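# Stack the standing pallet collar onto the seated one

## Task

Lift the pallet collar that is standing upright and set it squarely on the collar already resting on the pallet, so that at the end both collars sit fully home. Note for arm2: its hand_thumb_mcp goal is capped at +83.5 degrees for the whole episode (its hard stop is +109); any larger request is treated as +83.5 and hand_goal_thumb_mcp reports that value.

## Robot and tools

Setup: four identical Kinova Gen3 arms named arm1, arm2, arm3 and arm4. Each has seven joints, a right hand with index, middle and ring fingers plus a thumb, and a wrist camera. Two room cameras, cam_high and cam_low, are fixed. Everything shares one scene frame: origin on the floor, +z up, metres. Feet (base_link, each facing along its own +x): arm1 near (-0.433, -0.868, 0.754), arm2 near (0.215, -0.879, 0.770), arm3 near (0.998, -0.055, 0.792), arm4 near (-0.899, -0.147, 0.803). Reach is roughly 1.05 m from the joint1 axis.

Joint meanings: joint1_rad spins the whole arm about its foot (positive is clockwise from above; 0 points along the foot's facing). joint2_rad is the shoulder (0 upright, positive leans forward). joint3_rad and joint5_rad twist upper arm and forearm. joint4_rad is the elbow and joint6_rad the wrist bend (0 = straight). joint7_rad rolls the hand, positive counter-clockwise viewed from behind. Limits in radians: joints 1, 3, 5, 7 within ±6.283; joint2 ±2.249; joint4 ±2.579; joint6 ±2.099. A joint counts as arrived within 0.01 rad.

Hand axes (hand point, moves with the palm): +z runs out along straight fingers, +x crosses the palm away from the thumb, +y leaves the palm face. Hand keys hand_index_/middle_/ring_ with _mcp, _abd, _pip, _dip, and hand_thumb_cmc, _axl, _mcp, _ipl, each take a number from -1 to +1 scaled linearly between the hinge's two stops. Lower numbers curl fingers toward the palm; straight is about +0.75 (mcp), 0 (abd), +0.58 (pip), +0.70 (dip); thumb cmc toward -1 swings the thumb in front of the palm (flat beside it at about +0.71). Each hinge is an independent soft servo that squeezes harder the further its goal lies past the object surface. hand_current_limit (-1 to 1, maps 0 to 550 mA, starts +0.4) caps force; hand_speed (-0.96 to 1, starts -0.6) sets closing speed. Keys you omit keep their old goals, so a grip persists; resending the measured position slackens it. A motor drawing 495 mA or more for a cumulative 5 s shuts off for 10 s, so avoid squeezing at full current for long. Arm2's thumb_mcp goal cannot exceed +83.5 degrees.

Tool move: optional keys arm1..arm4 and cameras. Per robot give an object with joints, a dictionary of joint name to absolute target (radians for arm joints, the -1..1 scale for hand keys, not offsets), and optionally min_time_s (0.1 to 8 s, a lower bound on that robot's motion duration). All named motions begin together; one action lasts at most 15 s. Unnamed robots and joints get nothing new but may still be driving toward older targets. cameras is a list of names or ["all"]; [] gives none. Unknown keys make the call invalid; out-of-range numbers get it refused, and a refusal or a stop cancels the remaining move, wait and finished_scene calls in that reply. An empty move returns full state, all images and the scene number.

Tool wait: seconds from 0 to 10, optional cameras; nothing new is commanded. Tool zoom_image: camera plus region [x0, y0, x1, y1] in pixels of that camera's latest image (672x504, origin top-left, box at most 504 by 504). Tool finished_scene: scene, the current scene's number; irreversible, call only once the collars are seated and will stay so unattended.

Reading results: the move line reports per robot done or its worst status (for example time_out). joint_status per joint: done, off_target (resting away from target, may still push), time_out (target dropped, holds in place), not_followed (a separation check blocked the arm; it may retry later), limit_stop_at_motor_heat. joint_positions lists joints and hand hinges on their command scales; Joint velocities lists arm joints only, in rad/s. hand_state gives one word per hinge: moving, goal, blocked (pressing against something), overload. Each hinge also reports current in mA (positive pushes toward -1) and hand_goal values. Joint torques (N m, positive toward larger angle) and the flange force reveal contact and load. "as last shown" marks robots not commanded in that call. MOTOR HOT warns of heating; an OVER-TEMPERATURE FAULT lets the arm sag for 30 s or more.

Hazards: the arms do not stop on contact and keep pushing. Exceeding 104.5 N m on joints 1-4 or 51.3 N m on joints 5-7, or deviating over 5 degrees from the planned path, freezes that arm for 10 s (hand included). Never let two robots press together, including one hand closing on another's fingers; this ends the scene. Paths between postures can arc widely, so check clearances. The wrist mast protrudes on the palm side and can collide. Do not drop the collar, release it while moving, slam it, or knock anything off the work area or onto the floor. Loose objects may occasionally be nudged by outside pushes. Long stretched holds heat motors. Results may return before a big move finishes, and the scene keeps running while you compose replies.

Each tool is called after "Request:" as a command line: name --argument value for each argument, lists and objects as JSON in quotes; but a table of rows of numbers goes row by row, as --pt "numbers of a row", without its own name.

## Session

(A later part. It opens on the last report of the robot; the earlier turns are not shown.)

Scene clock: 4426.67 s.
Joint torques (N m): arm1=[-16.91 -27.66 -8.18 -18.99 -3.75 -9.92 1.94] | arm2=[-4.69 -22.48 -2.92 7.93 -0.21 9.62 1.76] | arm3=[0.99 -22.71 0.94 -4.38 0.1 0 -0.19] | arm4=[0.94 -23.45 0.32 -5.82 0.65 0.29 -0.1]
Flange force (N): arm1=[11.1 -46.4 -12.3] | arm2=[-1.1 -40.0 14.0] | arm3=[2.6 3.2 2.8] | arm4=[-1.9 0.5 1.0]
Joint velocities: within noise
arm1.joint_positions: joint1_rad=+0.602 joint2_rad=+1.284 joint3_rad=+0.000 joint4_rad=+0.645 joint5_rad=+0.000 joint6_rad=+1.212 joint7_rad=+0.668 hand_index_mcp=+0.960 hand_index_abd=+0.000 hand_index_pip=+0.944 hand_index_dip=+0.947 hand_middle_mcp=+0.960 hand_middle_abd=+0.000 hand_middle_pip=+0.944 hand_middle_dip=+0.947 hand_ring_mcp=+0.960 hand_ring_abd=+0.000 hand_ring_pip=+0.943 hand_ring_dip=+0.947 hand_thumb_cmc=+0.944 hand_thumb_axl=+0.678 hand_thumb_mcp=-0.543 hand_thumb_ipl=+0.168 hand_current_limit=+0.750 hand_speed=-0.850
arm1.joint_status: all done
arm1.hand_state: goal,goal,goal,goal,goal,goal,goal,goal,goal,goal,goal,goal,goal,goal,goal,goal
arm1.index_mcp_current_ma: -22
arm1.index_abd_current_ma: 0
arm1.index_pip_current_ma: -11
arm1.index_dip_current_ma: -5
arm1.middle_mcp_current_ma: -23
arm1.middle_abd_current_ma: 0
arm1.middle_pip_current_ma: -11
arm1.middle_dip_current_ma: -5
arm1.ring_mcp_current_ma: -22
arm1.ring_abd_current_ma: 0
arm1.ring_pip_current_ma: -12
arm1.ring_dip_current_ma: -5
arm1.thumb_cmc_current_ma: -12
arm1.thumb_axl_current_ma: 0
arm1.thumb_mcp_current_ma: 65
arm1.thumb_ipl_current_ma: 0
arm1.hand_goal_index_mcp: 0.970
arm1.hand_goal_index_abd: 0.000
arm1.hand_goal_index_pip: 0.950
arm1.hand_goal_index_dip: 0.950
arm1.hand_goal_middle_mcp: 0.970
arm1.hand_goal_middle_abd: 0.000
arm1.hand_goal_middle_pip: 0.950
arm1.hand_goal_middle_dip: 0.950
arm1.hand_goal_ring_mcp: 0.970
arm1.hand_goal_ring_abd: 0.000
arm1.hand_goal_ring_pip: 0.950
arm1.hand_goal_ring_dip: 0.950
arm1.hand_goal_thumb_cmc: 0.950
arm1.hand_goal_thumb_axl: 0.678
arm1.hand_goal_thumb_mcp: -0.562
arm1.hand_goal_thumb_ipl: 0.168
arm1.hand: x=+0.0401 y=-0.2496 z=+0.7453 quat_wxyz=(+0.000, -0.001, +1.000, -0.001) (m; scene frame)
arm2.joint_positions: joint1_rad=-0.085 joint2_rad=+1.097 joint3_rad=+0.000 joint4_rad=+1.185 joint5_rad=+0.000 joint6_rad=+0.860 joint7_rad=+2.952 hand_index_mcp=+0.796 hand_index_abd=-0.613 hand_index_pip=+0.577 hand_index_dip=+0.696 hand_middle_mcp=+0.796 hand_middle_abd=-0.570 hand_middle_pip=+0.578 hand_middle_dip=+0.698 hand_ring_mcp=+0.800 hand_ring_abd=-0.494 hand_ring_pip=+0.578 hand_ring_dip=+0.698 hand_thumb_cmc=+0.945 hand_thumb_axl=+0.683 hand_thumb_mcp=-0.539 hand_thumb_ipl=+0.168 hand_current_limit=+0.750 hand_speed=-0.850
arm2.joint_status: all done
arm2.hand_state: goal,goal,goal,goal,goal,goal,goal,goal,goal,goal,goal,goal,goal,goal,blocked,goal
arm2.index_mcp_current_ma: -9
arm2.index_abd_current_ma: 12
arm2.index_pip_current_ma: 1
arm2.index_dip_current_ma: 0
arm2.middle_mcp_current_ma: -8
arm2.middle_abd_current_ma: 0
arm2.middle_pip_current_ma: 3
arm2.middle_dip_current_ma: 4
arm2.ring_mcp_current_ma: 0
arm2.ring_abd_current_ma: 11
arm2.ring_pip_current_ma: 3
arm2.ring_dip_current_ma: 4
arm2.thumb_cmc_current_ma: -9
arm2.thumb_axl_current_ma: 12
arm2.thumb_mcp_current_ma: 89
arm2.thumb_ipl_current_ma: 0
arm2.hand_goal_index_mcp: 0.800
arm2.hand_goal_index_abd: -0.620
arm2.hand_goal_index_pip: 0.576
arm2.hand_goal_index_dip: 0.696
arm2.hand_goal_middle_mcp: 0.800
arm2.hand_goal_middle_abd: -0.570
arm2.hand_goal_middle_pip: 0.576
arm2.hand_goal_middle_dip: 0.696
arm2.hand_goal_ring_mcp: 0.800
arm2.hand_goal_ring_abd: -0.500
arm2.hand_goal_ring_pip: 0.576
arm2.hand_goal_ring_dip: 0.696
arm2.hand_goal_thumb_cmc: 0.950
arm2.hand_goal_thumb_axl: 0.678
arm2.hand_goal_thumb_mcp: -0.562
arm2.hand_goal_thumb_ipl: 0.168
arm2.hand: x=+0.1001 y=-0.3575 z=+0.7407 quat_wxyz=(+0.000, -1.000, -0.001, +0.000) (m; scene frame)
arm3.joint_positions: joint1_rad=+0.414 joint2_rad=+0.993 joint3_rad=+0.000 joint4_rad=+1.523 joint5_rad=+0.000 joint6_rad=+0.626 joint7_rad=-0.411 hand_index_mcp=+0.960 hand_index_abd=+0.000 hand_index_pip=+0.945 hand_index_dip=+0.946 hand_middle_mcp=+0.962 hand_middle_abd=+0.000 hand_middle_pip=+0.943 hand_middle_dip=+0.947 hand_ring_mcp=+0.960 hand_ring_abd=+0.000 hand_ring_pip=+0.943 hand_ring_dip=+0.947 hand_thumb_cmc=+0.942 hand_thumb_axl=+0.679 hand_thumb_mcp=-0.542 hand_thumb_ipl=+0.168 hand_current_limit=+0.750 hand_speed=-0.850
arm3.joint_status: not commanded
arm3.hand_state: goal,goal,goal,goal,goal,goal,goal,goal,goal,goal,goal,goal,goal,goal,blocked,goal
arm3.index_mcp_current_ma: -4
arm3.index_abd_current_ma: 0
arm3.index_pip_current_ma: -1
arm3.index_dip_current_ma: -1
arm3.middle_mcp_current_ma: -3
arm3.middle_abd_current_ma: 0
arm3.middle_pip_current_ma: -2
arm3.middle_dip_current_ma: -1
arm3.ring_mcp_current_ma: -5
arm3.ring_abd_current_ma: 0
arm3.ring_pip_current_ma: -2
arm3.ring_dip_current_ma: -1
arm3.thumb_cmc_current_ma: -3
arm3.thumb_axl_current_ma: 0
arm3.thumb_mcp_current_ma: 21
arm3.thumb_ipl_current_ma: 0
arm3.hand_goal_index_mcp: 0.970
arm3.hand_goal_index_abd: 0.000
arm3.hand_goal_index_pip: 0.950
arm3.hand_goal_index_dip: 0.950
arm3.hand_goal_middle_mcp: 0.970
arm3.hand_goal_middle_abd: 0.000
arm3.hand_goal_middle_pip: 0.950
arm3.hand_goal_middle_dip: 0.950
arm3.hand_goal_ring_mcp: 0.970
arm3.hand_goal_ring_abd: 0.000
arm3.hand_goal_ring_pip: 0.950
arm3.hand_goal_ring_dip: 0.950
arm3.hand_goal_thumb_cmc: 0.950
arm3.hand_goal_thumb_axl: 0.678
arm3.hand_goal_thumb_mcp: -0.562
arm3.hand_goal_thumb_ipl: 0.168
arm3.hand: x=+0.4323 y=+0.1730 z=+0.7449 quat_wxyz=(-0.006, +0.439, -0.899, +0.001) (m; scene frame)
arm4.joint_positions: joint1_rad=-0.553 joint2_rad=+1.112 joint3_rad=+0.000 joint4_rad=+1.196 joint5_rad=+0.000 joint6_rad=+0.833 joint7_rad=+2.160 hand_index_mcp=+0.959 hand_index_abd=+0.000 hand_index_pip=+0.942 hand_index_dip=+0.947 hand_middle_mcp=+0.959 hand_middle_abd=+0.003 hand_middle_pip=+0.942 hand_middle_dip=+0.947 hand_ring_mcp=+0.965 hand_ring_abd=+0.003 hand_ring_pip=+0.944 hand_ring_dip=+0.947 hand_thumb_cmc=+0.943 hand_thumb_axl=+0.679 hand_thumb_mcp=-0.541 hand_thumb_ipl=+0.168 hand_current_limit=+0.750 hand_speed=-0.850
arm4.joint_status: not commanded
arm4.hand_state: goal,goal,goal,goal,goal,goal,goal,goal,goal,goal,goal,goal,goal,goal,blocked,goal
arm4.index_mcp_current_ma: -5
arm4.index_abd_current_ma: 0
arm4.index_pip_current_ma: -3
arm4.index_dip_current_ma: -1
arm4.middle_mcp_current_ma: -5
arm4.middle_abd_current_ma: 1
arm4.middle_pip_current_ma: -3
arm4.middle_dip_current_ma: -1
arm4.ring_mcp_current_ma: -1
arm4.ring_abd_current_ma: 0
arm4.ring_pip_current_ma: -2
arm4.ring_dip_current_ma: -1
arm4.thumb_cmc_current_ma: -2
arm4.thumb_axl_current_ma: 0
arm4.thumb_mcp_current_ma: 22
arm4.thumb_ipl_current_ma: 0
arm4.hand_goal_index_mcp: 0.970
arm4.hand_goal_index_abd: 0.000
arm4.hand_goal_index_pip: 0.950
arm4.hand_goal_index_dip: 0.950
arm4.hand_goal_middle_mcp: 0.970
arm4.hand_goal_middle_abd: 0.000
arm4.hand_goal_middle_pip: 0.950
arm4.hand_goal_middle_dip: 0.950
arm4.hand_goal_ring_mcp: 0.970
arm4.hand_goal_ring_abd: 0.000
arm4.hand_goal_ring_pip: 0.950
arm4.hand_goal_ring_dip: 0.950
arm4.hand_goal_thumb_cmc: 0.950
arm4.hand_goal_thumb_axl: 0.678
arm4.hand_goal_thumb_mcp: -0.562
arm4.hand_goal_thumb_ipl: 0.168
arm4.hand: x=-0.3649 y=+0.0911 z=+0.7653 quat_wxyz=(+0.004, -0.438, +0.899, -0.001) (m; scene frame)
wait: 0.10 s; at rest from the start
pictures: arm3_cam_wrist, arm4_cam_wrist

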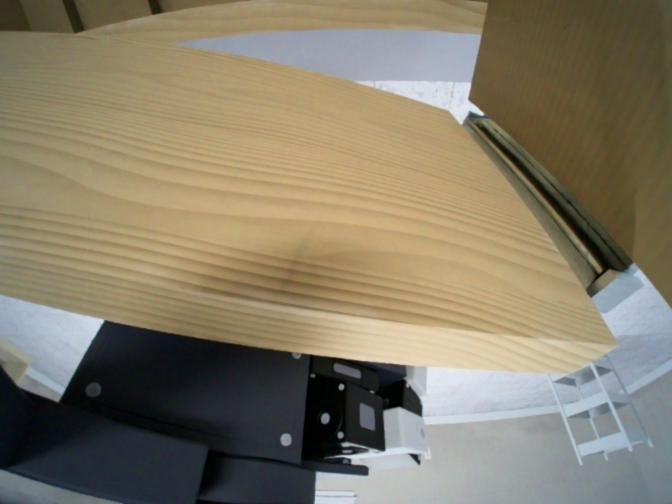

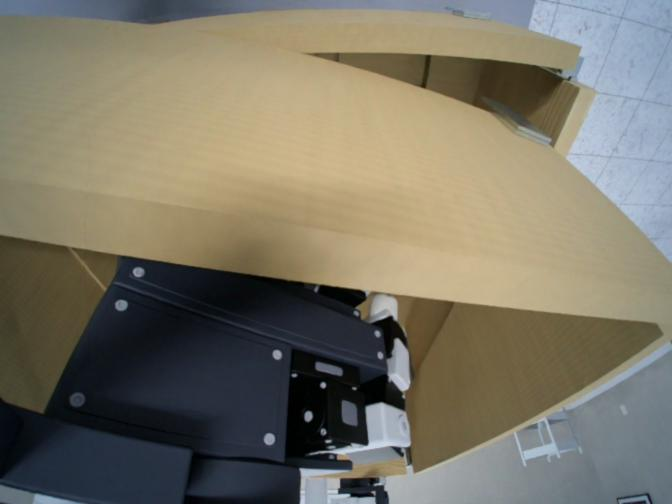

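Request:
move --arm4 '{"joints": {"joint2_rad": 0.8564, "joint4_rad": 1.0934, "joint6_rad": 1.19179}, "min_time_s": 3}' --arm3 '{"joints": {"joint1_rad": 0.44398, "joint2_rad": 0.97736, "joint4_rad": 1.57186, "joint6_rad": 0.59237, "joint7_rad": -0.01481}, "min_time_s": 3}'

Request:
move --arm4 '{"joints": {"joint1_rad": -0.83311, "joint2_rad": 0.79392, "joint4_rad": 1.2231, "joint6_rad": 1.12457, "joint7_rad": -0.89531}, "min_time_s": 3.5}' --cameras '["arm4_cam_wrist", "arm3_cam_wrist", "cam_high"]'

Scene clock: 4568.07 s.
Joint torques (N m): arm1=[-16.99 -27.61 -8.2 -18.99 -3.77 -9.92 1.94] | arm2=[-4.63 -22.48 -2.93 7.87 -0.21 9.6 1.76] | arm3=[0.96 -22.36 0.83 -4.27 0.1 -0.05 -0.27] | arm4=[0.96 -22.08 0.13 -7.56 0.64 0.35 -0.09]
Flange force (N): arm1=[11.1 -46.6 -12.3] | arm2=[-1.2 -39.8 14.0] | arm3=[1.0 3.5 2.8] | arm4=[-0.8 1.1 0.7]
move: arm3 done; arm4 done
Joint velocities: within noise
arm1, arm2: as last shown
arm3.joint_positions: joint1_rad=+0.444 joint2_rad=+0.977 joint3_rad=+0.000 joint4_rad=+1.572 joint5_rad=+0.000 joint6_rad=+0.592 joint7_rad=-0.015 hand_index_mcp=+0.960 hand_index_abd=+0.000 hand_index_pip=+0.945 hand_index_dip=+0.946 hand_middle_mcp=+0.962 hand_middle_abd=+0.000 hand_middle_pip=+0.943 hand_middle_dip=+0.947 hand_ring_mcp=+0.960 hand_ring_abd=+0.000 hand_ring_pip=+0.943 hand_ring_dip=+0.947 hand_thumb_cmc=+0.942 hand_thumb_axl=+0.679 hand_thumb_mcp=-0.542 hand_thumb_ipl=+0.168 hand_current_limit=+0.750 hand_speed=-0.850
arm3.joint_status: all done
arm3.hand_state: goal,goal,goal,goal,goal,goal,goal,goal,goal,goal,goal,goal,goal,goal,blocked,goal
arm3.index_mcp_current_ma: -4
arm3.index_abd_current_ma: 0
arm3.index_pip_current_ma: -1
arm3.index_dip_current_ma: -1
arm3.middle_mcp_current_ma: -3
arm3.middle_abd_current_ma: 0
arm3.middle_pip_current_ma: -2
arm3.middle_dip_current_ma: -1
arm3.ring_mcp_current_ma: -5
arm3.ring_abd_current_ma: 0
arm3.ring_pip_current_ma: -2
arm3.ring_dip_current_ma: -1
arm3.thumb_cmc_current_ma: -3
arm3.thumb_axl_current_ma: 0
arm3.thumb_mcp_current_ma: 21
arm3.thumb_ipl_current_ma: 0
arm3.hand_goal_index_mcp: 0.970
arm3.hand_goal_index_abd: 0.000
arm3.hand_goal_index_pip: 0.950
arm3.hand_goal_index_dip: 0.950
arm3.hand_goal_middle_mcp: 0.970
arm3.hand_goal_middle_abd: 0.000
arm3.hand_goal_middle_pip: 0.950
arm3.hand_goal_middle_dip: 0.950
arm3.hand_goal_ring_mcp: 0.970
arm3.hand_goal_ring_abd: 0.000
arm3.hand_goal_ring_pip: 0.950
arm3.hand_goal_ring_dip: 0.950
arm3.hand_goal_thumb_cmc: 0.950
arm3.hand_goal_thumb_axl: 0.678
arm3.hand_goal_thumb_mcp: -0.562
arm3.hand_goal_thumb_ipl: 0.168
arm3.hand: x=+0.4274 y=+0.1612 z=+0.7444 quat_wxyz=(-0.006, +0.595, -0.804, +0.002) (m; scene frame)
arm4.joint_positions: joint1_rad=-0.553 joint2_rad=+0.856 joint3_rad=+0.000 joint4_rad=+1.093 joint5_rad=+0.000 joint6_rad=+1.192 joint7_rad=+2.160 hand_index_mcp=+0.959 hand_index_abd=+0.000 hand_index_pip=+0.942 hand_index_dip=+0.947 hand_middle_mcp=+0.959 hand_middle_abd=+0.003 hand_middle_pip=+0.942 hand_middle_dip=+0.947 hand_ring_mcp=+0.965 hand_ring_abd=+0.003 hand_ring_pip=+0.944 hand_ring_dip=+0.947 hand_thumb_cmc=+0.943 hand_thumb_axl=+0.679 hand_thumb_mcp=-0.541 hand_thumb_ipl=+0.168 hand_current_limit=+0.750 hand_speed=-0.850
arm4.joint_status: all done
arm4.hand_state: goal,goal,goal,goal,goal,goal,goal,goal,goal,goal,goal,goal,goal,goal,blocked,goal
arm4.index_mcp_current_ma: -5
arm4.index_abd_current_ma: 0
arm4.index_pip_current_ma: -3
arm4.index_dip_current_ma: -1
arm4.middle_mcp_current_ma: -5
arm4.middle_abd_current_ma: 0
arm4.middle_pip_current_ma: -3
arm4.middle_dip_current_ma: -1
arm4.ring_mcp_current_ma: -1
arm4.ring_abd_current_ma: 0
arm4.ring_pip_current_ma: -2
arm4.ring_dip_current_ma: -1
arm4.thumb_cmc_current_ma: -2
arm4.thumb_axl_current_ma: 0
arm4.thumb_mcp_current_ma: 22
arm4.thumb_ipl_current_ma: 0
arm4.hand_goal_index_mcp: 0.970
arm4.hand_goal_index_abd: 0.000
arm4.hand_goal_index_pip: 0.950
arm4.hand_goal_index_dip: 0.950
arm4.hand_goal_middle_mcp: 0.970
arm4.hand_goal_middle_abd: 0.000
arm4.hand_goal_middle_pip: 0.950
arm4.hand_goal_middle_dip: 0.950
arm4.hand_goal_ring_mcp: 0.970
arm4.hand_goal_ring_abd: 0.000
arm4.hand_goal_ring_pip: 0.950
arm4.hand_goal_ring_dip: 0.950
arm4.hand_goal_thumb_cmc: 0.950
arm4.hand_goal_thumb_axl: 0.678
arm4.hand_goal_thumb_mcp: -0.562
arm4.hand_goal_thumb_ipl: 0.168
arm4.hand: x=-0.3663 y=+0.0910 z=+0.9500 quat_wxyz=(+0.004, -0.438, +0.899, -0.001) (m; scene frame)
pictures: none

Scene clock: 4572.00 s.
Joint torques (N m): arm1=[-16.96 -27.59 -8.16 -19.04 -3.74 -9.9 1.98] | arm2=[-4.69 -22.51 -2.92 7.89 -0.22 9.6 1.77] | arm3=[0.94 -22.32 0.9 -4.16 0.08 -0.02 -0.19] | arm4=[1.06 -21.01 0.19 -7.27 0.62 0.29 -0.08]
Flange force (N): arm1=[11.6 -47.0 -12.3] | arm2=[-1.1 -39.9 14.0] | arm3=[1.1 3.8 2.8] | arm4=[1.3 -1.0 0.5]
move: arm4 done
Joint velocities: within noise
arm1, arm2, arm3: as last shown
arm4.joint_positions: joint1_rad=-0.833 joint2_rad=+0.794 joint3_rad=+0.000 joint4_rad=+1.223 joint5_rad=+0.000 joint6_rad=+1.125 joint7_rad=-0.895 hand_index_mcp=+0.959 hand_index_abd=+0.000 hand_index_pip=+0.943 hand_index_dip=+0.947 hand_middle_mcp=+0.959 hand_middle_abd=+0.003 hand_middle_pip=+0.942 hand_middle_dip=+0.947 hand_ring_mcp=+0.965 hand_ring_abd=+0.003 hand_ring_pip=+0.944 hand_ring_dip=+0.947 hand_thumb_cmc=+0.943 hand_thumb_axl=+0.679 hand_thumb_mcp=-0.541 hand_thumb_ipl=+0.168 hand_current_limit=+0.750 hand_speed=-0.850
arm4.joint_status: all done
arm4.hand_state: goal,goal,goal,goal,goal,goal,goal,goal,goal,goal,goal,goal,goal,goal,blocked,goal
arm4.index_mcp_current_ma: -5
arm4.index_abd_current_ma: 0
arm4.index_pip_current_ma: -2
arm4.index_dip_current_ma: -1
arm4.middle_mcp_current_ma: -5
arm4.middle_abd_current_ma: 0
arm4.middle_pip_current_ma: -3
arm4.middle_dip_current_ma: -1
arm4.ring_mcp_current_ma: -1
arm4.ring_abd_current_ma: 0
arm4.ring_pip_current_ma: -2
arm4.ring_dip_current_ma: -1
arm4.thumb_cmc_current_ma: -2
arm4.thumb_axl_current_ma: 0
arm4.thumb_mcp_current_ma: 22
arm4.thumb_ipl_current_ma: 0
arm4.hand_goal_index_mcp: 0.970
arm4.hand_goal_index_abd: 0.000
arm4.hand_goal_index_pip: 0.950
arm4.hand_goal_index_dip: 0.950
arm4.hand_goal_middle_mcp: 0.970
arm4.hand_goal_middle_abd: 0.000
arm4.hand_goal_middle_pip: 0.950
arm4.hand_goal_middle_dip: 0.950
arm4.hand_goal_ring_mcp: 0.970
arm4.hand_goal_ring_abd: 0.000
arm4.hand_goal_ring_pip: 0.950
arm4.hand_goal_ring_dip: 0.950
arm4.hand_goal_thumb_cmc: 0.950
arm4.hand_goal_thumb_axl: 0.678
arm4.hand_goal_thumb_mcp: -0.562
arm4.hand_goal_thumb_ipl: 0.168
arm4.hand: x=-0.3295 y=+0.1150 z=+0.9502 quat_wxyz=(+0.002, +0.804, +0.595, +0.003) (m; scene frame)
pictures: arm3_cam_wrist, arm4_cam_wrist, cam_high

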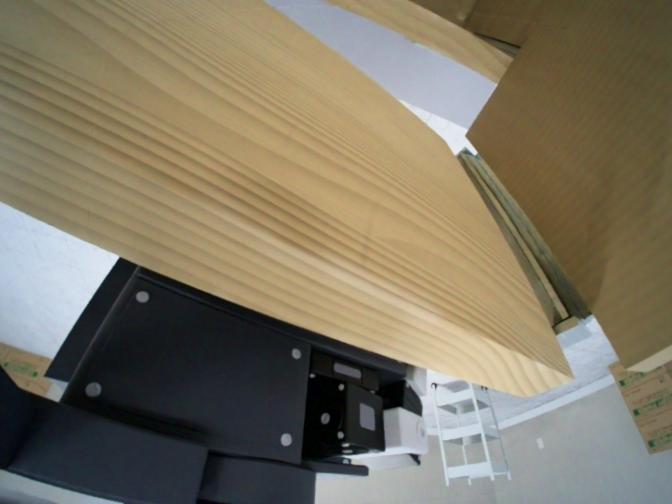

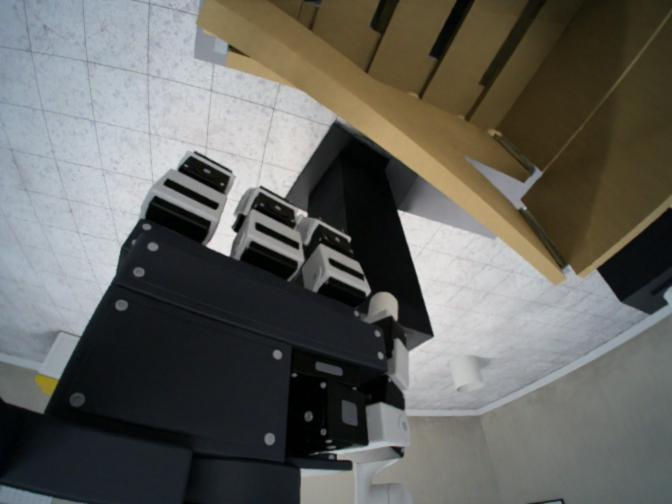

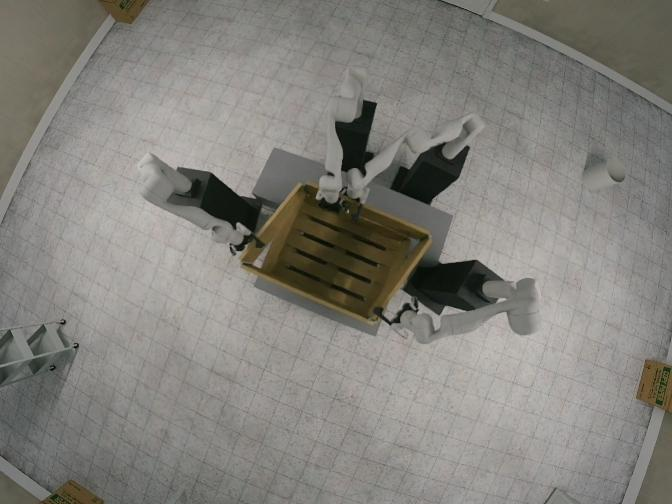

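Request:
zoom_image --camera "arm4_cam_wrist" --region '[160, 0, 420, 180]'

Request:
zoom_image --camera "arm4_cam_wrist" --region '[400, 80, 672, 320]'

Scaled by 1.938 from the camera's 672x504 image, which has a finer 960x720 frame.

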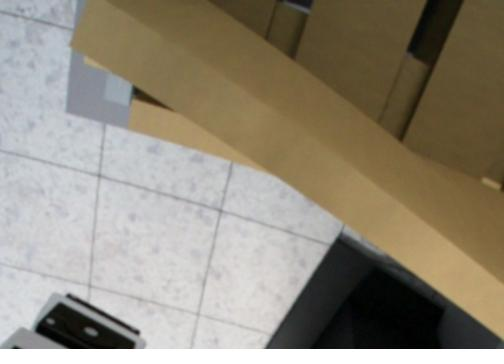

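Scaled by 1.853 from the camera's 672x504 image, which has a finer 960x720 frame.

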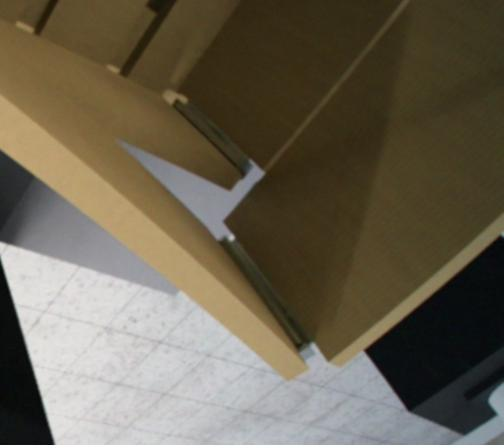

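Request:
move --arm1 '{"joints": {"joint1_rad": 0.61535, "joint2_rad": 1.24506, "joint4_rad": 0.73903, "joint6_rad": 1.1575, "joint7_rad": 0.6809}, "min_time_s": 3}' --arm2 '{"joints": {"joint1_rad": -0.07998, "joint2_rad": 1.12724, "joint4_rad": 1.10822, "joint6_rad": 0.90613, "joint7_rad": 2.95622}, "min_time_s": 3}' --arm4 '{"joints": {"joint1_rad": -0.83311, "joint2_rad": 1.10517, "joint4_rad": 1.31494, "joint6_rad": 0.72148, "joint7_rad": -0.89531}, "min_time_s": 3}'

Request:
move --arm1 '{"joints": {"joint1_rad": 0.23092, "joint2_rad": 0.94852, "joint4_rad": 1.47563, "joint6_rad": 0.71744, "joint7_rad": 0.29647}, "min_time_s": 3}'

Request:
move --arm1 '{"joints": {"joint1_rad": 0.22317, "joint2_rad": 0.97133, "joint4_rad": 1.41553, "joint6_rad": 0.75473, "joint7_rad": 0.28867}, "min_time_s": 2.5}' --cameras '["arm4_cam_wrist", "arm1_cam_wrist", "arm3_cam_wrist"]'

Scene clock: 4753.30 s.
Joint torques (N m): arm1=[0.46 -28.91 1.23 -8.48 0.4 0.02 -0.41] | arm2=[-0.67 -24.39 0.68 -5.33 -0.15 0.01 -0.45] | arm3=[0.97 -22.33 0.89 -4.21 0.1 -0.04 -0.28] | arm4=[1.06 -22.62 0.34 -5.21 0.64 0.3 -0.1]
Flange force (N): arm1=[-1.8 2.0 3.8] | arm2=[0.8 -7.2 -0.1] | arm3=[1.0 3.7 2.8] | arm4=[1.7 -0.9 0.8]
move: arm1 done; arm2 done; arm4 done
Joint velocities: within noise
arm1.joint_positions: joint1_rad=+0.615 joint2_rad=+1.245 joint3_rad=+0.000 joint4_rad=+0.739 joint5_rad=+0.000 joint6_rad=+1.157 joint7_rad=+0.681 hand_index_mcp=+0.960 hand_index_abd=+0.000 hand_index_pip=+0.944 hand_index_dip=+0.947 hand_middle_mcp=+0.960 hand_middle_abd=+0.000 hand_middle_pip=+0.944 hand_middle_dip=+0.947 hand_ring_mcp=+0.960 hand_ring_abd=+0.000 hand_ring_pip=+0.943 hand_ring_dip=+0.947 hand_thumb_cmc=+0.943 hand_thumb_axl=+0.678 hand_thumb_mcp=-0.543 hand_thumb_ipl=+0.168 hand_current_limit=+0.750 hand_speed=-0.850
arm1.joint_status: all done
arm1.hand_state: goal,goal,goal,goal,goal,goal,goal,goal,goal,goal,goal,goal,goal,goal,goal,goal
arm1.index_mcp_current_ma: -22
arm1.index_abd_current_ma: 0
arm1.index_pip_current_ma: -11
arm1.index_dip_current_ma: -5
arm1.middle_mcp_current_ma: -23
arm1.middle_abd_current_ma: 0
arm1.middle_pip_current_ma: -11
arm1.middle_dip_current_ma: -5
arm1.ring_mcp_current_ma: -22
arm1.ring_abd_current_ma: 0
arm1.ring_pip_current_ma: -12
arm1.ring_dip_current_ma: -5
arm1.thumb_cmc_current_ma: -13
arm1.thumb_axl_current_ma: 0
arm1.thumb_mcp_current_ma: 65
arm1.thumb_ipl_current_ma: 0
arm1.hand_goal_index_mcp: 0.970
arm1.hand_goal_index_abd: 0.000
arm1.hand_goal_index_pip: 0.950
arm1.hand_goal_index_dip: 0.950
arm1.hand_goal_middle_mcp: 0.970
arm1.hand_goal_middle_abd: 0.000
arm1.hand_goal_middle_pip: 0.950
arm1.hand_goal_middle_dip: 0.950
arm1.hand_goal_ring_mcp: 0.970
arm1.hand_goal_ring_abd: 0.000
arm1.hand_goal_ring_pip: 0.950
arm1.hand_goal_ring_dip: 0.950
arm1.hand_goal_thumb_cmc: 0.950
arm1.hand_goal_thumb_axl: 0.678
arm1.hand_goal_thumb_mcp: -0.562
arm1.hand_goal_thumb_ipl: 0.168
arm1.hand: x=+0.0401 y=-0.2646 z=+0.7453 quat_wxyz=(+0.000, -0.001, +1.000, -0.001) (m; scene frame)
arm2.joint_positions: joint1_rad=-0.080 joint2_rad=+1.127 joint3_rad=+0.000 joint4_rad=+1.108 joint5_rad=+0.000 joint6_rad=+0.906 joint7_rad=+2.956 hand_index_mcp=+0.796 hand_index_abd=-0.613 hand_index_pip=+0.577 hand_index_dip=+0.696 hand_middle_mcp=+0.796 hand_middle_abd=-0.570 hand_middle_pip=+0.578 hand_middle_dip=+0.698 hand_ring_mcp=+0.800 hand_ring_abd=-0.494 hand_ring_pip=+0.578 hand_ring_dip=+0.698 hand_thumb_cmc=+0.945 hand_thumb_axl=+0.683 hand_thumb_mcp=-0.539 hand_thumb_ipl=+0.168 hand_current_limit=+0.750 hand_speed=-0.850
arm2.joint_status: all done
arm2.hand_state: goal,goal,goal,goal,goal,goal,goal,goal,goal,goal,goal,goal,goal,goal,blocked,goal
arm2.index_mcp_current_ma: -9
arm2.index_abd_current_ma: 12
arm2.index_pip_current_ma: 1
arm2.index_dip_current_ma: 0
arm2.middle_mcp_current_ma: -8
arm2.middle_abd_current_ma: 0
arm2.middle_pip_current_ma: 3
arm2.middle_dip_current_ma: 4
arm2.ring_mcp_current_ma: 0
arm2.ring_abd_current_ma: 11
arm2.ring_pip_current_ma: 3
arm2.ring_dip_current_ma: 4
arm2.thumb_cmc_current_ma: -9
arm2.thumb_axl_current_ma: 12
arm2.thumb_mcp_current_ma: 89
arm2.thumb_ipl_current_ma: 0
arm2.hand_goal_index_mcp: 0.800
arm2.hand_goal_index_abd: -0.620
arm2.hand_goal_index_pip: 0.576
arm2.hand_goal_index_dip: 0.696
arm2.hand_goal_middle_mcp: 0.800
arm2.hand_goal_middle_abd: -0.570
arm2.hand_goal_middle_pip: 0.576
arm2.hand_goal_middle_dip: 0.696
arm2.hand_goal_ring_mcp: 0.800
arm2.hand_goal_ring_abd: -0.500
arm2.hand_goal_ring_pip: 0.576
arm2.hand_goal_ring_dip: 0.696
arm2.hand_goal_thumb_cmc: 0.950
arm2.hand_goal_thumb_axl: 0.678
arm2.hand_goal_thumb_mcp: -0.562
arm2.hand_goal_thumb_ipl: 0.168
arm2.hand: x=+0.1000 y=-0.3425 z=+0.7407 quat_wxyz=(+0.000, -1.000, -0.001, +0.000) (m; scene frame)
arm3: as last shown
arm4.joint_positions: joint1_rad=-0.833 joint2_rad=+1.105 joint3_rad=+0.000 joint4_rad=+1.315 joint5_rad=+0.000 joint6_rad=+0.721 joint7_rad=-0.895 hand_index_mcp=+0.959 hand_index_abd=+0.000 hand_index_pip=+0.943 hand_index_dip=+0.947 hand_middle_mcp=+0.959 hand_middle_abd=+0.003 hand_middle_pip=+0.942 hand_middle_dip=+0.947 hand_ring_mcp=+0.965 hand_ring_abd=+0.003 hand_ring_pip=+0.944 hand_ring_dip=+0.947 hand_thumb_cmc=+0.943 hand_thumb_axl=+0.679 hand_thumb_mcp=-0.541 hand_thumb_ipl=+0.168 hand_current_limit=+0.750 hand_speed=-0.850
arm4.joint_status: all done
arm4.hand_state: goal,goal,goal,goal,goal,goal,goal,goal,goal,goal,goal,goal,goal,goal,blocked,goal
arm4.index_mcp_current_ma: -5
arm4.index_abd_current_ma: 0
arm4.index_pip_current_ma: -2
arm4.index_dip_current_ma: -1
arm4.middle_mcp_current_ma: -5
arm4.middle_abd_current_ma: 0
arm4.middle_pip_current_ma: -3
arm4.middle_dip_current_ma: -1
arm4.ring_mcp_current_ma: -1
arm4.ring_abd_current_ma: 0
arm4.ring_pip_current_ma: -2
arm4.ring_dip_current_ma: -1
arm4.thumb_cmc_current_ma: -2
arm4.thumb_axl_current_ma: 0
arm4.thumb_mcp_current_ma: 22
arm4.thumb_ipl_current_ma: 0
arm4.hand_goal_index_mcp: 0.970
arm4.hand_goal_index_abd: 0.000
arm4.hand_goal_index_pip: 0.950
arm4.hand_goal_index_dip: 0.950
arm4.hand_goal_middle_mcp: 0.970
arm4.hand_goal_middle_abd: 0.000
arm4.hand_goal_middle_pip: 0.950
arm4.hand_goal_middle_dip: 0.950
arm4.hand_goal_ring_mcp: 0.970
arm4.hand_goal_ring_abd: 0.000
arm4.hand_goal_ring_pip: 0.950
arm4.hand_goal_ring_dip: 0.950
arm4.hand_goal_thumb_cmc: 0.950
arm4.hand_goal_thumb_axl: 0.678
arm4.hand_goal_thumb_mcp: -0.562
arm4.hand_goal_thumb_ipl: 0.168
arm4.hand: x=-0.3279 y=+0.1151 z=+0.7438 quat_wxyz=(+0.002, +0.804, +0.595, +0.003) (m; scene frame)
pictures: none

Scene clock: 4756.63 s.
Joint torques (N m): arm1=[0.51 -24.01 1.16 -6.2 0.37 -0.07 -0.43] | arm2=[-0.62 -24.38 0.7 -5.37 -0.13 0.03 -0.45] | arm3=[0.9 -22.29 0.82 -4.28 0.1 -0.04 -0.25] | arm4=[0.96 -22.68 0.26 -5.17 0.62 0.26 -0.11]
Flange force (N): arm1=[-0.3 1.5 4.5] | arm2=[0.8 -6.9 -0.1] | arm3=[0.9 3.4 2.7] | arm4=[1.8 -0.5 0.9]
move: arm1 done
Joint velocities: within noise
arm1.joint_positions: joint1_rad=+0.231 joint2_rad=+0.949 joint3_rad=+0.000 joint4_rad=+1.476 joint5_rad=+0.000 joint6_rad=+0.717 joint7_rad=+0.296 hand_index_mcp=+0.960 hand_index_abd=+0.000 hand_index_pip=+0.944 hand_index_dip=+0.947 hand_middle_mcp=+0.960 hand_middle_abd=+0.000 hand_middle_pip=+0.944 hand_middle_dip=+0.947 hand_ring_mcp=+0.960 hand_ring_abd=+0.000 hand_ring_pip=+0.943 hand_ring_dip=+0.947 hand_thumb_cmc=+0.943 hand_thumb_axl=+0.678 hand_thumb_mcp=-0.543 hand_thumb_ipl=+0.168 hand_current_limit=+0.750 hand_speed=-0.850
arm1.joint_status: all done
arm1.hand_state: goal,goal,goal,goal,goal,goal,goal,goal,goal,goal,goal,goal,goal,goal,goal,goal
arm1.index_mcp_current_ma: -22
arm1.index_abd_current_ma: 0
arm1.index_pip_current_ma: -11
arm1.index_dip_current_ma: -5
arm1.middle_mcp_current_ma: -23
arm1.middle_abd_current_ma: 0
arm1.middle_pip_current_ma: -11
arm1.middle_dip_current_ma: -5
arm1.ring_mcp_current_ma: -22
arm1.ring_abd_current_ma: 0
arm1.ring_pip_current_ma: -12
arm1.ring_dip_current_ma: -5
arm1.thumb_cmc_current_ma: -14
arm1.thumb_axl_current_ma: 0
arm1.thumb_mcp_current_ma: 65
arm1.thumb_ipl_current_ma: 0
arm1.hand_goal_index_mcp: 0.970
arm1.hand_goal_index_abd: 0.000
arm1.hand_goal_index_pip: 0.950
arm1.hand_goal_index_dip: 0.950
arm1.hand_goal_middle_mcp: 0.970
arm1.hand_goal_middle_abd: 0.000
arm1.hand_goal_middle_pip: 0.950
arm1.hand_goal_middle_dip: 0.950
arm1.hand_goal_ring_mcp: 0.970
arm1.hand_goal_ring_abd: 0.000
arm1.hand_goal_ring_pip: 0.950
arm1.hand_goal_ring_dip: 0.950
arm1.hand_goal_thumb_cmc: 0.950
arm1.hand_goal_thumb_axl: 0.678
arm1.hand_goal_thumb_mcp: -0.562
arm1.hand_goal_thumb_ipl: 0.168
arm1.hand: x=-0.2273 y=-0.2655 z=+0.7452 quat_wxyz=(+0.000, -0.001, +1.000, -0.001) (m; scene frame)
arm2, arm3, arm4: as last shown
pictures: none

Scene clock: 4759.43 s.
Joint torques (N m): arm1=[0.4 -24.45 1.21 -6.47 0.36 -0.04 -0.46] | arm2=[-0.65 -24.39 0.72 -5.38 -0.14 0.04 -0.46] | arm3=[0.99 -22.32 0.85 -4.24 0.08 -0.06 -0.21] | arm4=[1.06 -22.62 0.29 -5.2 0.64 0.3 -0.06]
Flange force (N): arm1=[-0.5 1.2 4.4] | arm2=[0.8 -6.9 -0.1] | arm3=[1.2 3.6 2.8] | arm4=[1.7 -0.9 0.8]
move: arm1 done
Joint velocities: within noise
arm1.joint_positions: joint1_rad=+0.223 joint2_rad=+0.971 joint3_rad=+0.000 joint4_rad=+1.416 joint5_rad=+0.000 joint6_rad=+0.755 joint7_rad=+0.289 hand_index_mcp=+0.960 hand_index_abd=+0.000 hand_index_pip=+0.944 hand_index_dip=+0.947 hand_middle_mcp=+0.960 hand_middle_abd=+0.000 hand_middle_pip=+0.944 hand_middle_dip=+0.947 hand_ring_mcp=+0.960 hand_ring_abd=+0.000 hand_ring_pip=+0.943 hand_ring_dip=+0.947 hand_thumb_cmc=+0.943 hand_thumb_axl=+0.678 hand_thumb_mcp=-0.543 hand_thumb_ipl=+0.168 hand_current_limit=+0.750 hand_speed=-0.850
arm1.joint_status: all done
arm1.hand_state: goal,goal,goal,goal,goal,goal,goal,goal,goal,goal,goal,goal,goal,goal,goal,goal
arm1.index_mcp_current_ma: -22
arm1.index_abd_current_ma: 0
arm1.index_pip_current_ma: -11
arm1.index_dip_current_ma: -5
arm1.middle_mcp_current_ma: -23
arm1.middle_abd_current_ma: 0
arm1.middle_pip_current_ma: -11
arm1.middle_dip_current_ma: -5
arm1.ring_mcp_current_ma: -22
arm1.ring_abd_current_ma: 0
arm1.ring_pip_current_ma: -12
arm1.ring_dip_current_ma: -5
arm1.thumb_cmc_current_ma: -14
arm1.thumb_axl_current_ma: 0
arm1.thumb_mcp_current_ma: 65
arm1.thumb_ipl_current_ma: 0
arm1.hand_goal_index_mcp: 0.970
arm1.hand_goal_index_abd: 0.000
arm1.hand_goal_index_pip: 0.950
arm1.hand_goal_index_dip: 0.950
arm1.hand_goal_middle_mcp: 0.970
arm1.hand_goal_middle_abd: 0.000
arm1.hand_goal_middle_pip: 0.950
arm1.hand_goal_middle_dip: 0.950
arm1.hand_goal_ring_mcp: 0.970
arm1.hand_goal_ring_abd: 0.000
arm1.hand_goal_ring_pip: 0.950
arm1.hand_goal_ring_dip: 0.950
arm1.hand_goal_thumb_cmc: 0.950
arm1.hand_goal_thumb_axl: 0.678
arm1.hand_goal_thumb_mcp: -0.562
arm1.hand_goal_thumb_ipl: 0.168
arm1.hand: x=-0.2273 y=-0.2504 z=+0.7452 quat_wxyz=(+0.000, -0.001, +1.000, -0.001) (m; scene frame)
arm2, arm3, arm4: as last shown
pictures: arm1_cam_wrist, arm3_cam_wrist, arm4_cam_wrist

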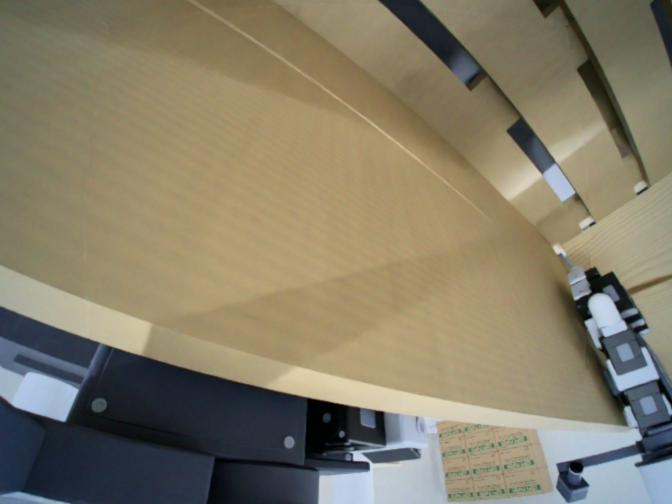

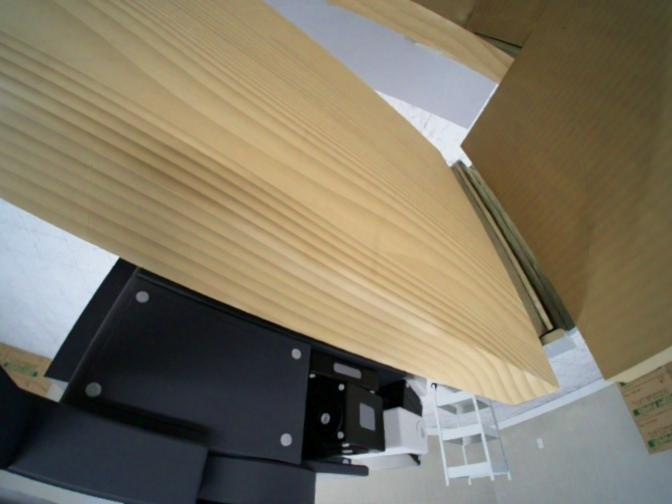

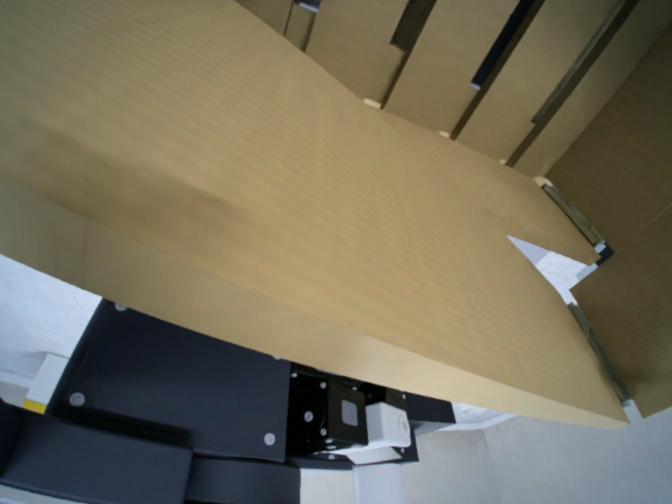

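Request:
move --arm4 '{"joints": {"joint1_rad": -0.79755, "joint2_rad": 1.12762, "joint4_rad": 1.25237, "joint6_rad": 0.7616, "joint7_rad": -0.84754}, "min_time_s": 3}' --arm3 '{"joints": {"joint1_rad": 0.44277, "joint2_rad": 1.03488, "joint4_rad": 1.40618, "joint6_rad": 0.70052, "joint7_rad": -0.00381}, "min_time_s": 3}'

Scene clock: 4786.20 s.
Joint torques (N m): arm1=[0.47 -24.5 1.13 -6.52 0.4 -0.02 -0.42] | arm2=[-0.65 -24.4 0.66 -5.34 -0.15 0 -0.46] | arm3=[-2.83 -25.25 -2.09 -10.29 -0.11 -2.88 0.63] | arm4=[1.17 -23.07 0.37 -5.48 0.66 0.27 -0.07]
Flange force (N): arm1=[-0.2 1.1 4.5] | arm2=[0.8 -7.2 -0.1] | arm3=[-3.8 -8.6 -0.1] | arm4=[1.9 -0.9 0.8]
move: arm3 done; arm4 done
Joint velocities: within noise
arm1, arm2: as last shown
arm3.joint_positions: joint1_rad=+0.443 joint2_rad=+1.035 joint3_rad=+0.000 joint4_rad=+1.406 joint5_rad=+0.000 joint6_rad=+0.701 joint7_rad=-0.004 hand_index_mcp=+0.960 hand_index_abd=+0.000 hand_index_pip=+0.945 hand_index_dip=+0.946 hand_middle_mcp=+0.962 hand_middle_abd=+0.000 hand_middle_pip=+0.943 hand_middle_dip=+0.947 hand_ring_mcp=+0.960 hand_ring_abd=+0.000 hand_ring_pip=+0.943 hand_ring_dip=+0.947 hand_thumb_cmc=+0.942 hand_thumb_axl=+0.679 hand_thumb_mcp=-0.542 hand_thumb_ipl=+0.168 hand_current_limit=+0.750 hand_speed=-0.850
arm3.joint_status: all done
arm3.hand_state: goal,goal,goal,goal,goal,goal,goal,goal,goal,goal,goal,goal,goal,goal,blocked,goal
arm3.index_mcp_current_ma: -4
arm3.index_abd_current_ma: 0
arm3.index_pip_current_ma: -1
arm3.index_dip_current_ma: -1
arm3.middle_mcp_current_ma: -3
arm3.middle_abd_current_ma: 0
arm3.middle_pip_current_ma: -2
arm3.middle_dip_current_ma: -1
arm3.ring_mcp_current_ma: -5
arm3.ring_abd_current_ma: 0
arm3.ring_pip_current_ma: -2
arm3.ring_dip_current_ma: -1
arm3.thumb_cmc_current_ma: -3
arm3.thumb_axl_current_ma: 0
arm3.thumb_mcp_current_ma: 21
arm3.thumb_ipl_current_ma: 0
arm3.hand_goal_index_mcp: 0.970
arm3.hand_goal_index_abd: 0.000
arm3.hand_goal_index_pip: 0.950
arm3.hand_goal_index_dip: 0.950
arm3.hand_goal_middle_mcp: 0.970
arm3.hand_goal_middle_abd: 0.000
arm3.hand_goal_middle_pip: 0.950
arm3.hand_goal_middle_dip: 0.950
arm3.hand_goal_ring_mcp: 0.970
arm3.hand_goal_ring_abd: 0.000
arm3.hand_goal_ring_pip: 0.950
arm3.hand_goal_ring_dip: 0.950
arm3.hand_goal_thumb_cmc: 0.950
arm3.hand_goal_thumb_axl: 0.678
arm3.hand_goal_thumb_mcp: -0.562
arm3.hand_goal_thumb_ipl: 0.168
arm3.hand: x=+0.3881 y=+0.1708 z=+0.7440 quat_wxyz=(-0.006, +0.600, -0.800, +0.002) (m; scene frame)
arm4.joint_positions: joint1_rad=-0.798 joint2_rad=+1.128 joint3_rad=+0.000 joint4_rad=+1.252 joint5_rad=+0.000 joint6_rad=+0.762 joint7_rad=-0.847 hand_index_mcp=+0.959 hand_index_abd=+0.000 hand_index_pip=+0.943 hand_index_dip=+0.947 hand_middle_mcp=+0.959 hand_middle_abd=+0.003 hand_middle_pip=+0.942 hand_middle_dip=+0.947 hand_ring_mcp=+0.965 hand_ring_abd=+0.003 hand_ring_pip=+0.944 hand_ring_dip=+0.947 hand_thumb_cmc=+0.943 hand_thumb_axl=+0.679 hand_thumb_mcp=-0.541 hand_thumb_ipl=+0.168 hand_current_limit=+0.750 hand_speed=-0.850
arm4.joint_status: all done
arm4.hand_state: goal,goal,goal,goal,goal,goal,goal,goal,goal,goal,goal,goal,goal,goal,blocked,goal
arm4.index_mcp_current_ma: -5
arm4.index_abd_current_ma: 0
arm4.index_pip_current_ma: -2
arm4.index_dip_current_ma: -1
arm4.middle_mcp_current_ma: -5
arm4.middle_abd_current_ma: 0
arm4.middle_pip_current_ma: -3
arm4.middle_dip_current_ma: -1
arm4.ring_mcp_current_ma: -1
arm4.ring_abd_current_ma: 0
arm4.ring_pip_current_ma: -2
arm4.ring_dip_current_ma: -1
arm4.thumb_cmc_current_ma: -2
arm4.thumb_axl_current_ma: 0
arm4.thumb_mcp_current_ma: 22
arm4.thumb_ipl_current_ma: 0
arm4.hand_goal_index_mcp: 0.970
arm4.hand_goal_index_abd: 0.000
arm4.hand_goal_index_pip: 0.950
arm4.hand_goal_index_dip: 0.950
arm4.hand_goal_middle_mcp: 0.970
arm4.hand_goal_middle_abd: 0.000
arm4.hand_goal_middle_pip: 0.950
arm4.hand_goal_middle_dip: 0.950
arm4.hand_goal_ring_mcp: 0.970
arm4.hand_goal_ring_abd: 0.000
arm4.hand_goal_ring_pip: 0.950
arm4.hand_goal_ring_dip: 0.950
arm4.hand_goal_thumb_cmc: 0.950
arm4.hand_goal_thumb_axl: 0.678
arm4.hand_goal_thumb_mcp: -0.562
arm4.hand_goal_thumb_ipl: 0.168
arm4.hand: x=-0.3053 y=+0.1054 z=+0.7440 quat_wxyz=(+0.002, +0.800, +0.600, +0.003) (m; scene frame)
pictures: none

Request:
move --arm4 '{"joints": {"joint1_rad": -0.79008, "joint2_rad": 1.13499, "joint4_rad": 1.23225, "joint6_rad": 0.77435, "joint7_rad": -0.84007}, "min_time_s": 2}'

Scene clock: 4798.17 s.
Joint torques (N m): arm1=[0.47 -24.43 1.24 -6.47 0.33 -0.06 -0.42] | arm2=[-0.63 -24.43 0.69 -5.35 -0.15 0.02 -0.46] | arm3=[-5.56 -23.27 -4.34 -18.96 0.24 -8.16 1.91] | arm4=[18 -21.12 15.07 -19.81 7.43 -9.89 2.69]
Flange force (N): arm1=[-0.3 1.3 4.3] | arm2=[0.8 -7.1 0.0] | arm3=[-5.3 -34.5 -14.2] | arm4=[-6.0 -54.0 -22.8]
move: arm4 done
Joint velocities: within noise
arm1, arm2, arm3: as last shown
arm4.joint_positions: joint1_rad=-0.790 joint2_rad=+1.135 joint3_rad=+0.000 joint4_rad=+1.232 joint5_rad=+0.000 joint6_rad=+0.774 joint7_rad=-0.840 hand_index_mcp=+0.960 hand_index_abd=+0.000 hand_index_pip=+0.943 hand_index_dip=+0.947 hand_middle_mcp=+0.959 hand_middle_abd=+0.003 hand_middle_pip=+0.942 hand_middle_dip=+0.947 hand_ring_mcp=+0.965 hand_ring_abd=+0.003 hand_ring_pip=+0.944 hand_ring_dip=+0.947 hand_thumb_cmc=+0.943 hand_thumb_axl=+0.679 hand_thumb_mcp=-0.541 hand_thumb_ipl=+0.168 hand_current_limit=+0.750 hand_speed=-0.850
arm4.joint_status: all done
arm4.hand_state: goal,goal,goal,goal,goal,goal,goal,goal,goal,goal,goal,goal,goal,goal,blocked,goal
arm4.index_mcp_current_ma: -5
arm4.index_abd_current_ma: 0
arm4.index_pip_current_ma: -2
arm4.index_dip_current_ma: -1
arm4.middle_mcp_current_ma: -5
arm4.middle_abd_current_ma: 0
arm4.middle_pip_current_ma: -3
arm4.middle_dip_current_ma: -1
arm4.ring_mcp_current_ma: -1
arm4.ring_abd_current_ma: 0
arm4.ring_pip_current_ma: -2
arm4.ring_dip_current_ma: -1
arm4.thumb_cmc_current_ma: -2
arm4.thumb_axl_current_ma: 0
arm4.thumb_mcp_current_ma: 22
arm4.thumb_ipl_current_ma: 0
arm4.hand_goal_index_mcp: 0.970
arm4.hand_goal_index_abd: 0.000
arm4.hand_goal_index_pip: 0.950
arm4.hand_goal_index_dip: 0.950
arm4.hand_goal_middle_mcp: 0.970
arm4.hand_goal_middle_abd: 0.000
arm4.hand_goal_middle_pip: 0.950
arm4.hand_goal_middle_dip: 0.950
arm4.hand_goal_ring_mcp: 0.970
arm4.hand_goal_ring_abd: 0.000
arm4.hand_goal_ring_pip: 0.950
arm4.hand_goal_ring_dip: 0.950
arm4.hand_goal_thumb_cmc: 0.950
arm4.hand_goal_thumb_axl: 0.678
arm4.hand_goal_thumb_mcp: -0.562
arm4.hand_goal_thumb_ipl: 0.168
arm4.hand: x=-0.2996 y=+0.1037 z=+0.7440 quat_wxyz=(+0.002, +0.800, +0.600, +0.003) (m; scene frame)
pictures: none

Request:
move --arm3 '{"joints": {"joint1_rad": 0.44294, "joint2_rad": 1.01982, "joint4_rad": 1.3991, "joint6_rad": 0.72267, "joint7_rad": -0.00364}, "min_time_s": 3}' --arm4 '{"joints": {"joint2_rad": 1.1171, "joint4_rad": 1.23562, "joint6_rad": 0.78887}, "min_time_s": 3}' --arm1 '{"joints": {"joint1_rad": 0.22464, "joint2_rad": 0.96659, "joint4_rad": 1.42776, "joint6_rad": 0.74724, "joint7_rad": 0.29019}, "min_time_s": 3}' --cameras '["cam_low", "arm1_cam_wrist"]'

Scene clock: 4825.73 s.
Joint torques (N m): arm1=[0.48 -24.33 1.18 -6.43 0.35 -0.04 -0.47] | arm2=[-0.64 -24.38 0.7 -5.35 -0.16 0.03 -0.46] | arm3=[-1.89 -37.13 -0.25 -20.34 1.18 -6.44 1.06] | arm4=[12.59 -36.99 10.55 -18.86 3.89 -5.19 -0.32]
Flange force (N): arm1=[-0.4 1.2 4.4] | arm2=[0.8 -7.0 -0.1] | arm3=[-0.8 -22.9 14.3] | arm4=[-1.8 -30.3 13.4]
move: arm1 done; arm3 done; arm4 done
Joint velocities: within noise
arm1.joint_positions: joint1_rad=+0.225 joint2_rad=+0.967 joint3_rad=+0.000 joint4_rad=+1.428 joint5_rad=+0.000 joint6_rad=+0.747 joint7_rad=+0.290 hand_index_mcp=+0.960 hand_index_abd=+0.000 hand_index_pip=+0.944 hand_index_dip=+0.947 hand_middle_mcp=+0.960 hand_middle_abd=+0.000 hand_middle_pip=+0.944 hand_middle_dip=+0.947 hand_ring_mcp=+0.960 hand_ring_abd=+0.000 hand_ring_pip=+0.943 hand_ring_dip=+0.947 hand_thumb_cmc=+0.943 hand_thumb_axl=+0.678 hand_thumb_mcp=-0.543 hand_thumb_ipl=+0.168 hand_current_limit=+0.750 hand_speed=-0.850
arm1.joint_status: all done
arm1.hand_state: goal,goal,goal,goal,goal,goal,goal,goal,goal,goal,goal,goal,goal,goal,goal,goal
arm1.index_mcp_current_ma: -22
arm1.index_abd_current_ma: 0
arm1.index_pip_current_ma: -11
arm1.index_dip_current_ma: -5
arm1.middle_mcp_current_ma: -23
arm1.middle_abd_current_ma: 0
arm1.middle_pip_current_ma: -11
arm1.middle_dip_current_ma: -5
arm1.ring_mcp_current_ma: -22
arm1.ring_abd_current_ma: 0
arm1.ring_pip_current_ma: -12
arm1.ring_dip_current_ma: -5
arm1.thumb_cmc_current_ma: -14
arm1.thumb_axl_current_ma: 0
arm1.thumb_mcp_current_ma: 65
arm1.thumb_ipl_current_ma: 0
arm1.hand_goal_index_mcp: 0.970
arm1.hand_goal_index_abd: 0.000
arm1.hand_goal_index_pip: 0.950
arm1.hand_goal_index_dip: 0.950
arm1.hand_goal_middle_mcp: 0.970
arm1.hand_goal_middle_abd: 0.000
arm1.hand_goal_middle_pip: 0.950
arm1.hand_goal_middle_dip: 0.950
arm1.hand_goal_ring_mcp: 0.970
arm1.hand_goal_ring_abd: 0.000
arm1.hand_goal_ring_pip: 0.950
arm1.hand_goal_ring_dip: 0.950
arm1.hand_goal_thumb_cmc: 0.950
arm1.hand_goal_thumb_axl: 0.678
arm1.hand_goal_thumb_mcp: -0.562
arm1.hand_goal_thumb_ipl: 0.168
arm1.hand: x=-0.2274 y=-0.2534 z=+0.7452 quat_wxyz=(+0.000, -0.001, +1.000, -0.001) (m; scene frame)
arm2: as last shown
arm3.joint_positions: joint1_rad=+0.443 joint2_rad=+1.020 joint3_rad=+0.000 joint4_rad=+1.399 joint5_rad=+0.000 joint6_rad=+0.723 joint7_rad=-0.004 hand_index_mcp=+0.960 hand_index_abd=+0.000 hand_index_pip=+0.945 hand_index_dip=+0.946 hand_middle_mcp=+0.962 hand_middle_abd=+0.000 hand_middle_pip=+0.943 hand_middle_dip=+0.947 hand_ring_mcp=+0.960 hand_ring_abd=+0.000 hand_ring_pip=+0.943 hand_ring_dip=+0.947 hand_thumb_cmc=+0.942 hand_thumb_axl=+0.679 hand_thumb_mcp=-0.542 hand_thumb_ipl=+0.168 hand_current_limit=+0.750 hand_speed=-0.850
arm3.joint_status: all done
arm3.hand_state: goal,goal,goal,goal,goal,goal,goal,goal,goal,goal,goal,goal,goal,goal,blocked,goal
arm3.index_mcp_current_ma: -4
arm3.index_abd_current_ma: 0
arm3.index_pip_current_ma: -1
arm3.index_dip_current_ma: -1
arm3.middle_mcp_current_ma: -3
arm3.middle_abd_current_ma: 0
arm3.middle_pip_current_ma: -2
arm3.middle_dip_current_ma: -1
arm3.ring_mcp_current_ma: -5
arm3.ring_abd_current_ma: 0
arm3.ring_pip_current_ma: -2
arm3.ring_dip_current_ma: -1
arm3.thumb_cmc_current_ma: -3
arm3.thumb_axl_current_ma: 0
arm3.thumb_mcp_current_ma: 21
arm3.thumb_ipl_current_ma: 0
arm3.hand_goal_index_mcp: 0.970
arm3.hand_goal_index_abd: 0.000
arm3.hand_goal_index_pip: 0.950
arm3.hand_goal_index_dip: 0.950
arm3.hand_goal_middle_mcp: 0.970
arm3.hand_goal_middle_abd: 0.000
arm3.hand_goal_middle_pip: 0.950
arm3.hand_goal_middle_dip: 0.950
arm3.hand_goal_ring_mcp: 0.970
arm3.hand_goal_ring_abd: 0.000
arm3.hand_goal_ring_pip: 0.950
arm3.hand_goal_ring_dip: 0.950
arm3.hand_goal_thumb_cmc: 0.950
arm3.hand_goal_thumb_axl: 0.678
arm3.hand_goal_thumb_mcp: -0.562
arm3.hand_goal_thumb_ipl: 0.168
arm3.hand: x=+0.3861 y=+0.1714 z=+0.7540 quat_wxyz=(-0.006, +0.600, -0.800, +0.002) (m; scene frame)
arm4.joint_positions: joint1_rad=-0.790 joint2_rad=+1.117 joint3_rad=+0.000 joint4_rad=+1.236 joint5_rad=+0.000 joint6_rad=+0.789 joint7_rad=-0.840 hand_index_mcp=+0.960 hand_index_abd=+0.000 hand_index_pip=+0.943 hand_index_dip=+0.947 hand_middle_mcp=+0.959 hand_middle_abd=+0.003 hand_middle_pip=+0.942 hand_middle_dip=+0.947 hand_ring_mcp=+0.965 hand_ring_abd=+0.003 hand_ring_pip=+0.944 hand_ring_dip=+0.947 hand_thumb_cmc=+0.943 hand_thumb_axl=+0.679 hand_thumb_mcp=-0.541 hand_thumb_ipl=+0.168 hand_current_limit=+0.750 hand_speed=-0.850
arm4.joint_status: all done
arm4.hand_state: goal,goal,goal,goal,goal,goal,goal,goal,goal,goal,goal,goal,goal,goal,blocked,goal
arm4.index_mcp_current_ma: -5
arm4.index_abd_current_ma: 0
arm4.index_pip_current_ma: -2
arm4.index_dip_current_ma: -1
arm4.middle_mcp_current_ma: -5
arm4.middle_abd_current_ma: 0
arm4.middle_pip_current_ma: -3
arm4.middle_dip_current_ma: -1
arm4.ring_mcp_current_ma: -1
arm4.ring_abd_current_ma: 0
arm4.ring_pip_current_ma: -2
arm4.ring_dip_current_ma: -1
arm4.thumb_cmc_current_ma: -2
arm4.thumb_axl_current_ma: 0
arm4.thumb_mcp_current_ma: 22
arm4.thumb_ipl_current_ma: 0
arm4.hand_goal_index_mcp: 0.970
arm4.hand_goal_index_abd: 0.000
arm4.hand_goal_index_pip: 0.950
arm4.hand_goal_index_dip: 0.950
arm4.hand_goal_middle_mcp: 0.970
arm4.hand_goal_middle_abd: 0.000
arm4.hand_goal_middle_pip: 0.950
arm4.hand_goal_middle_dip: 0.950
arm4.hand_goal_ring_mcp: 0.970
arm4.hand_goal_ring_abd: 0.000
arm4.hand_goal_ring_pip: 0.950
arm4.hand_goal_ring_dip: 0.950
arm4.hand_goal_thumb_cmc: 0.950
arm4.hand_goal_thumb_axl: 0.678
arm4.hand_goal_thumb_mcp: -0.562
arm4.hand_goal_thumb_ipl: 0.168
arm4.hand: x=-0.2997 y=+0.1037 z=+0.7541 quat_wxyz=(+0.002, +0.800, +0.600, +0.003) (m; scene frame)
pictures: arm1_cam_wrist, cam_low

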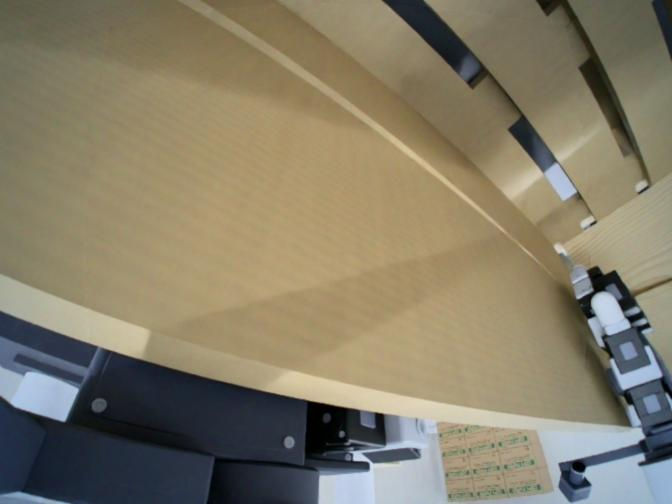

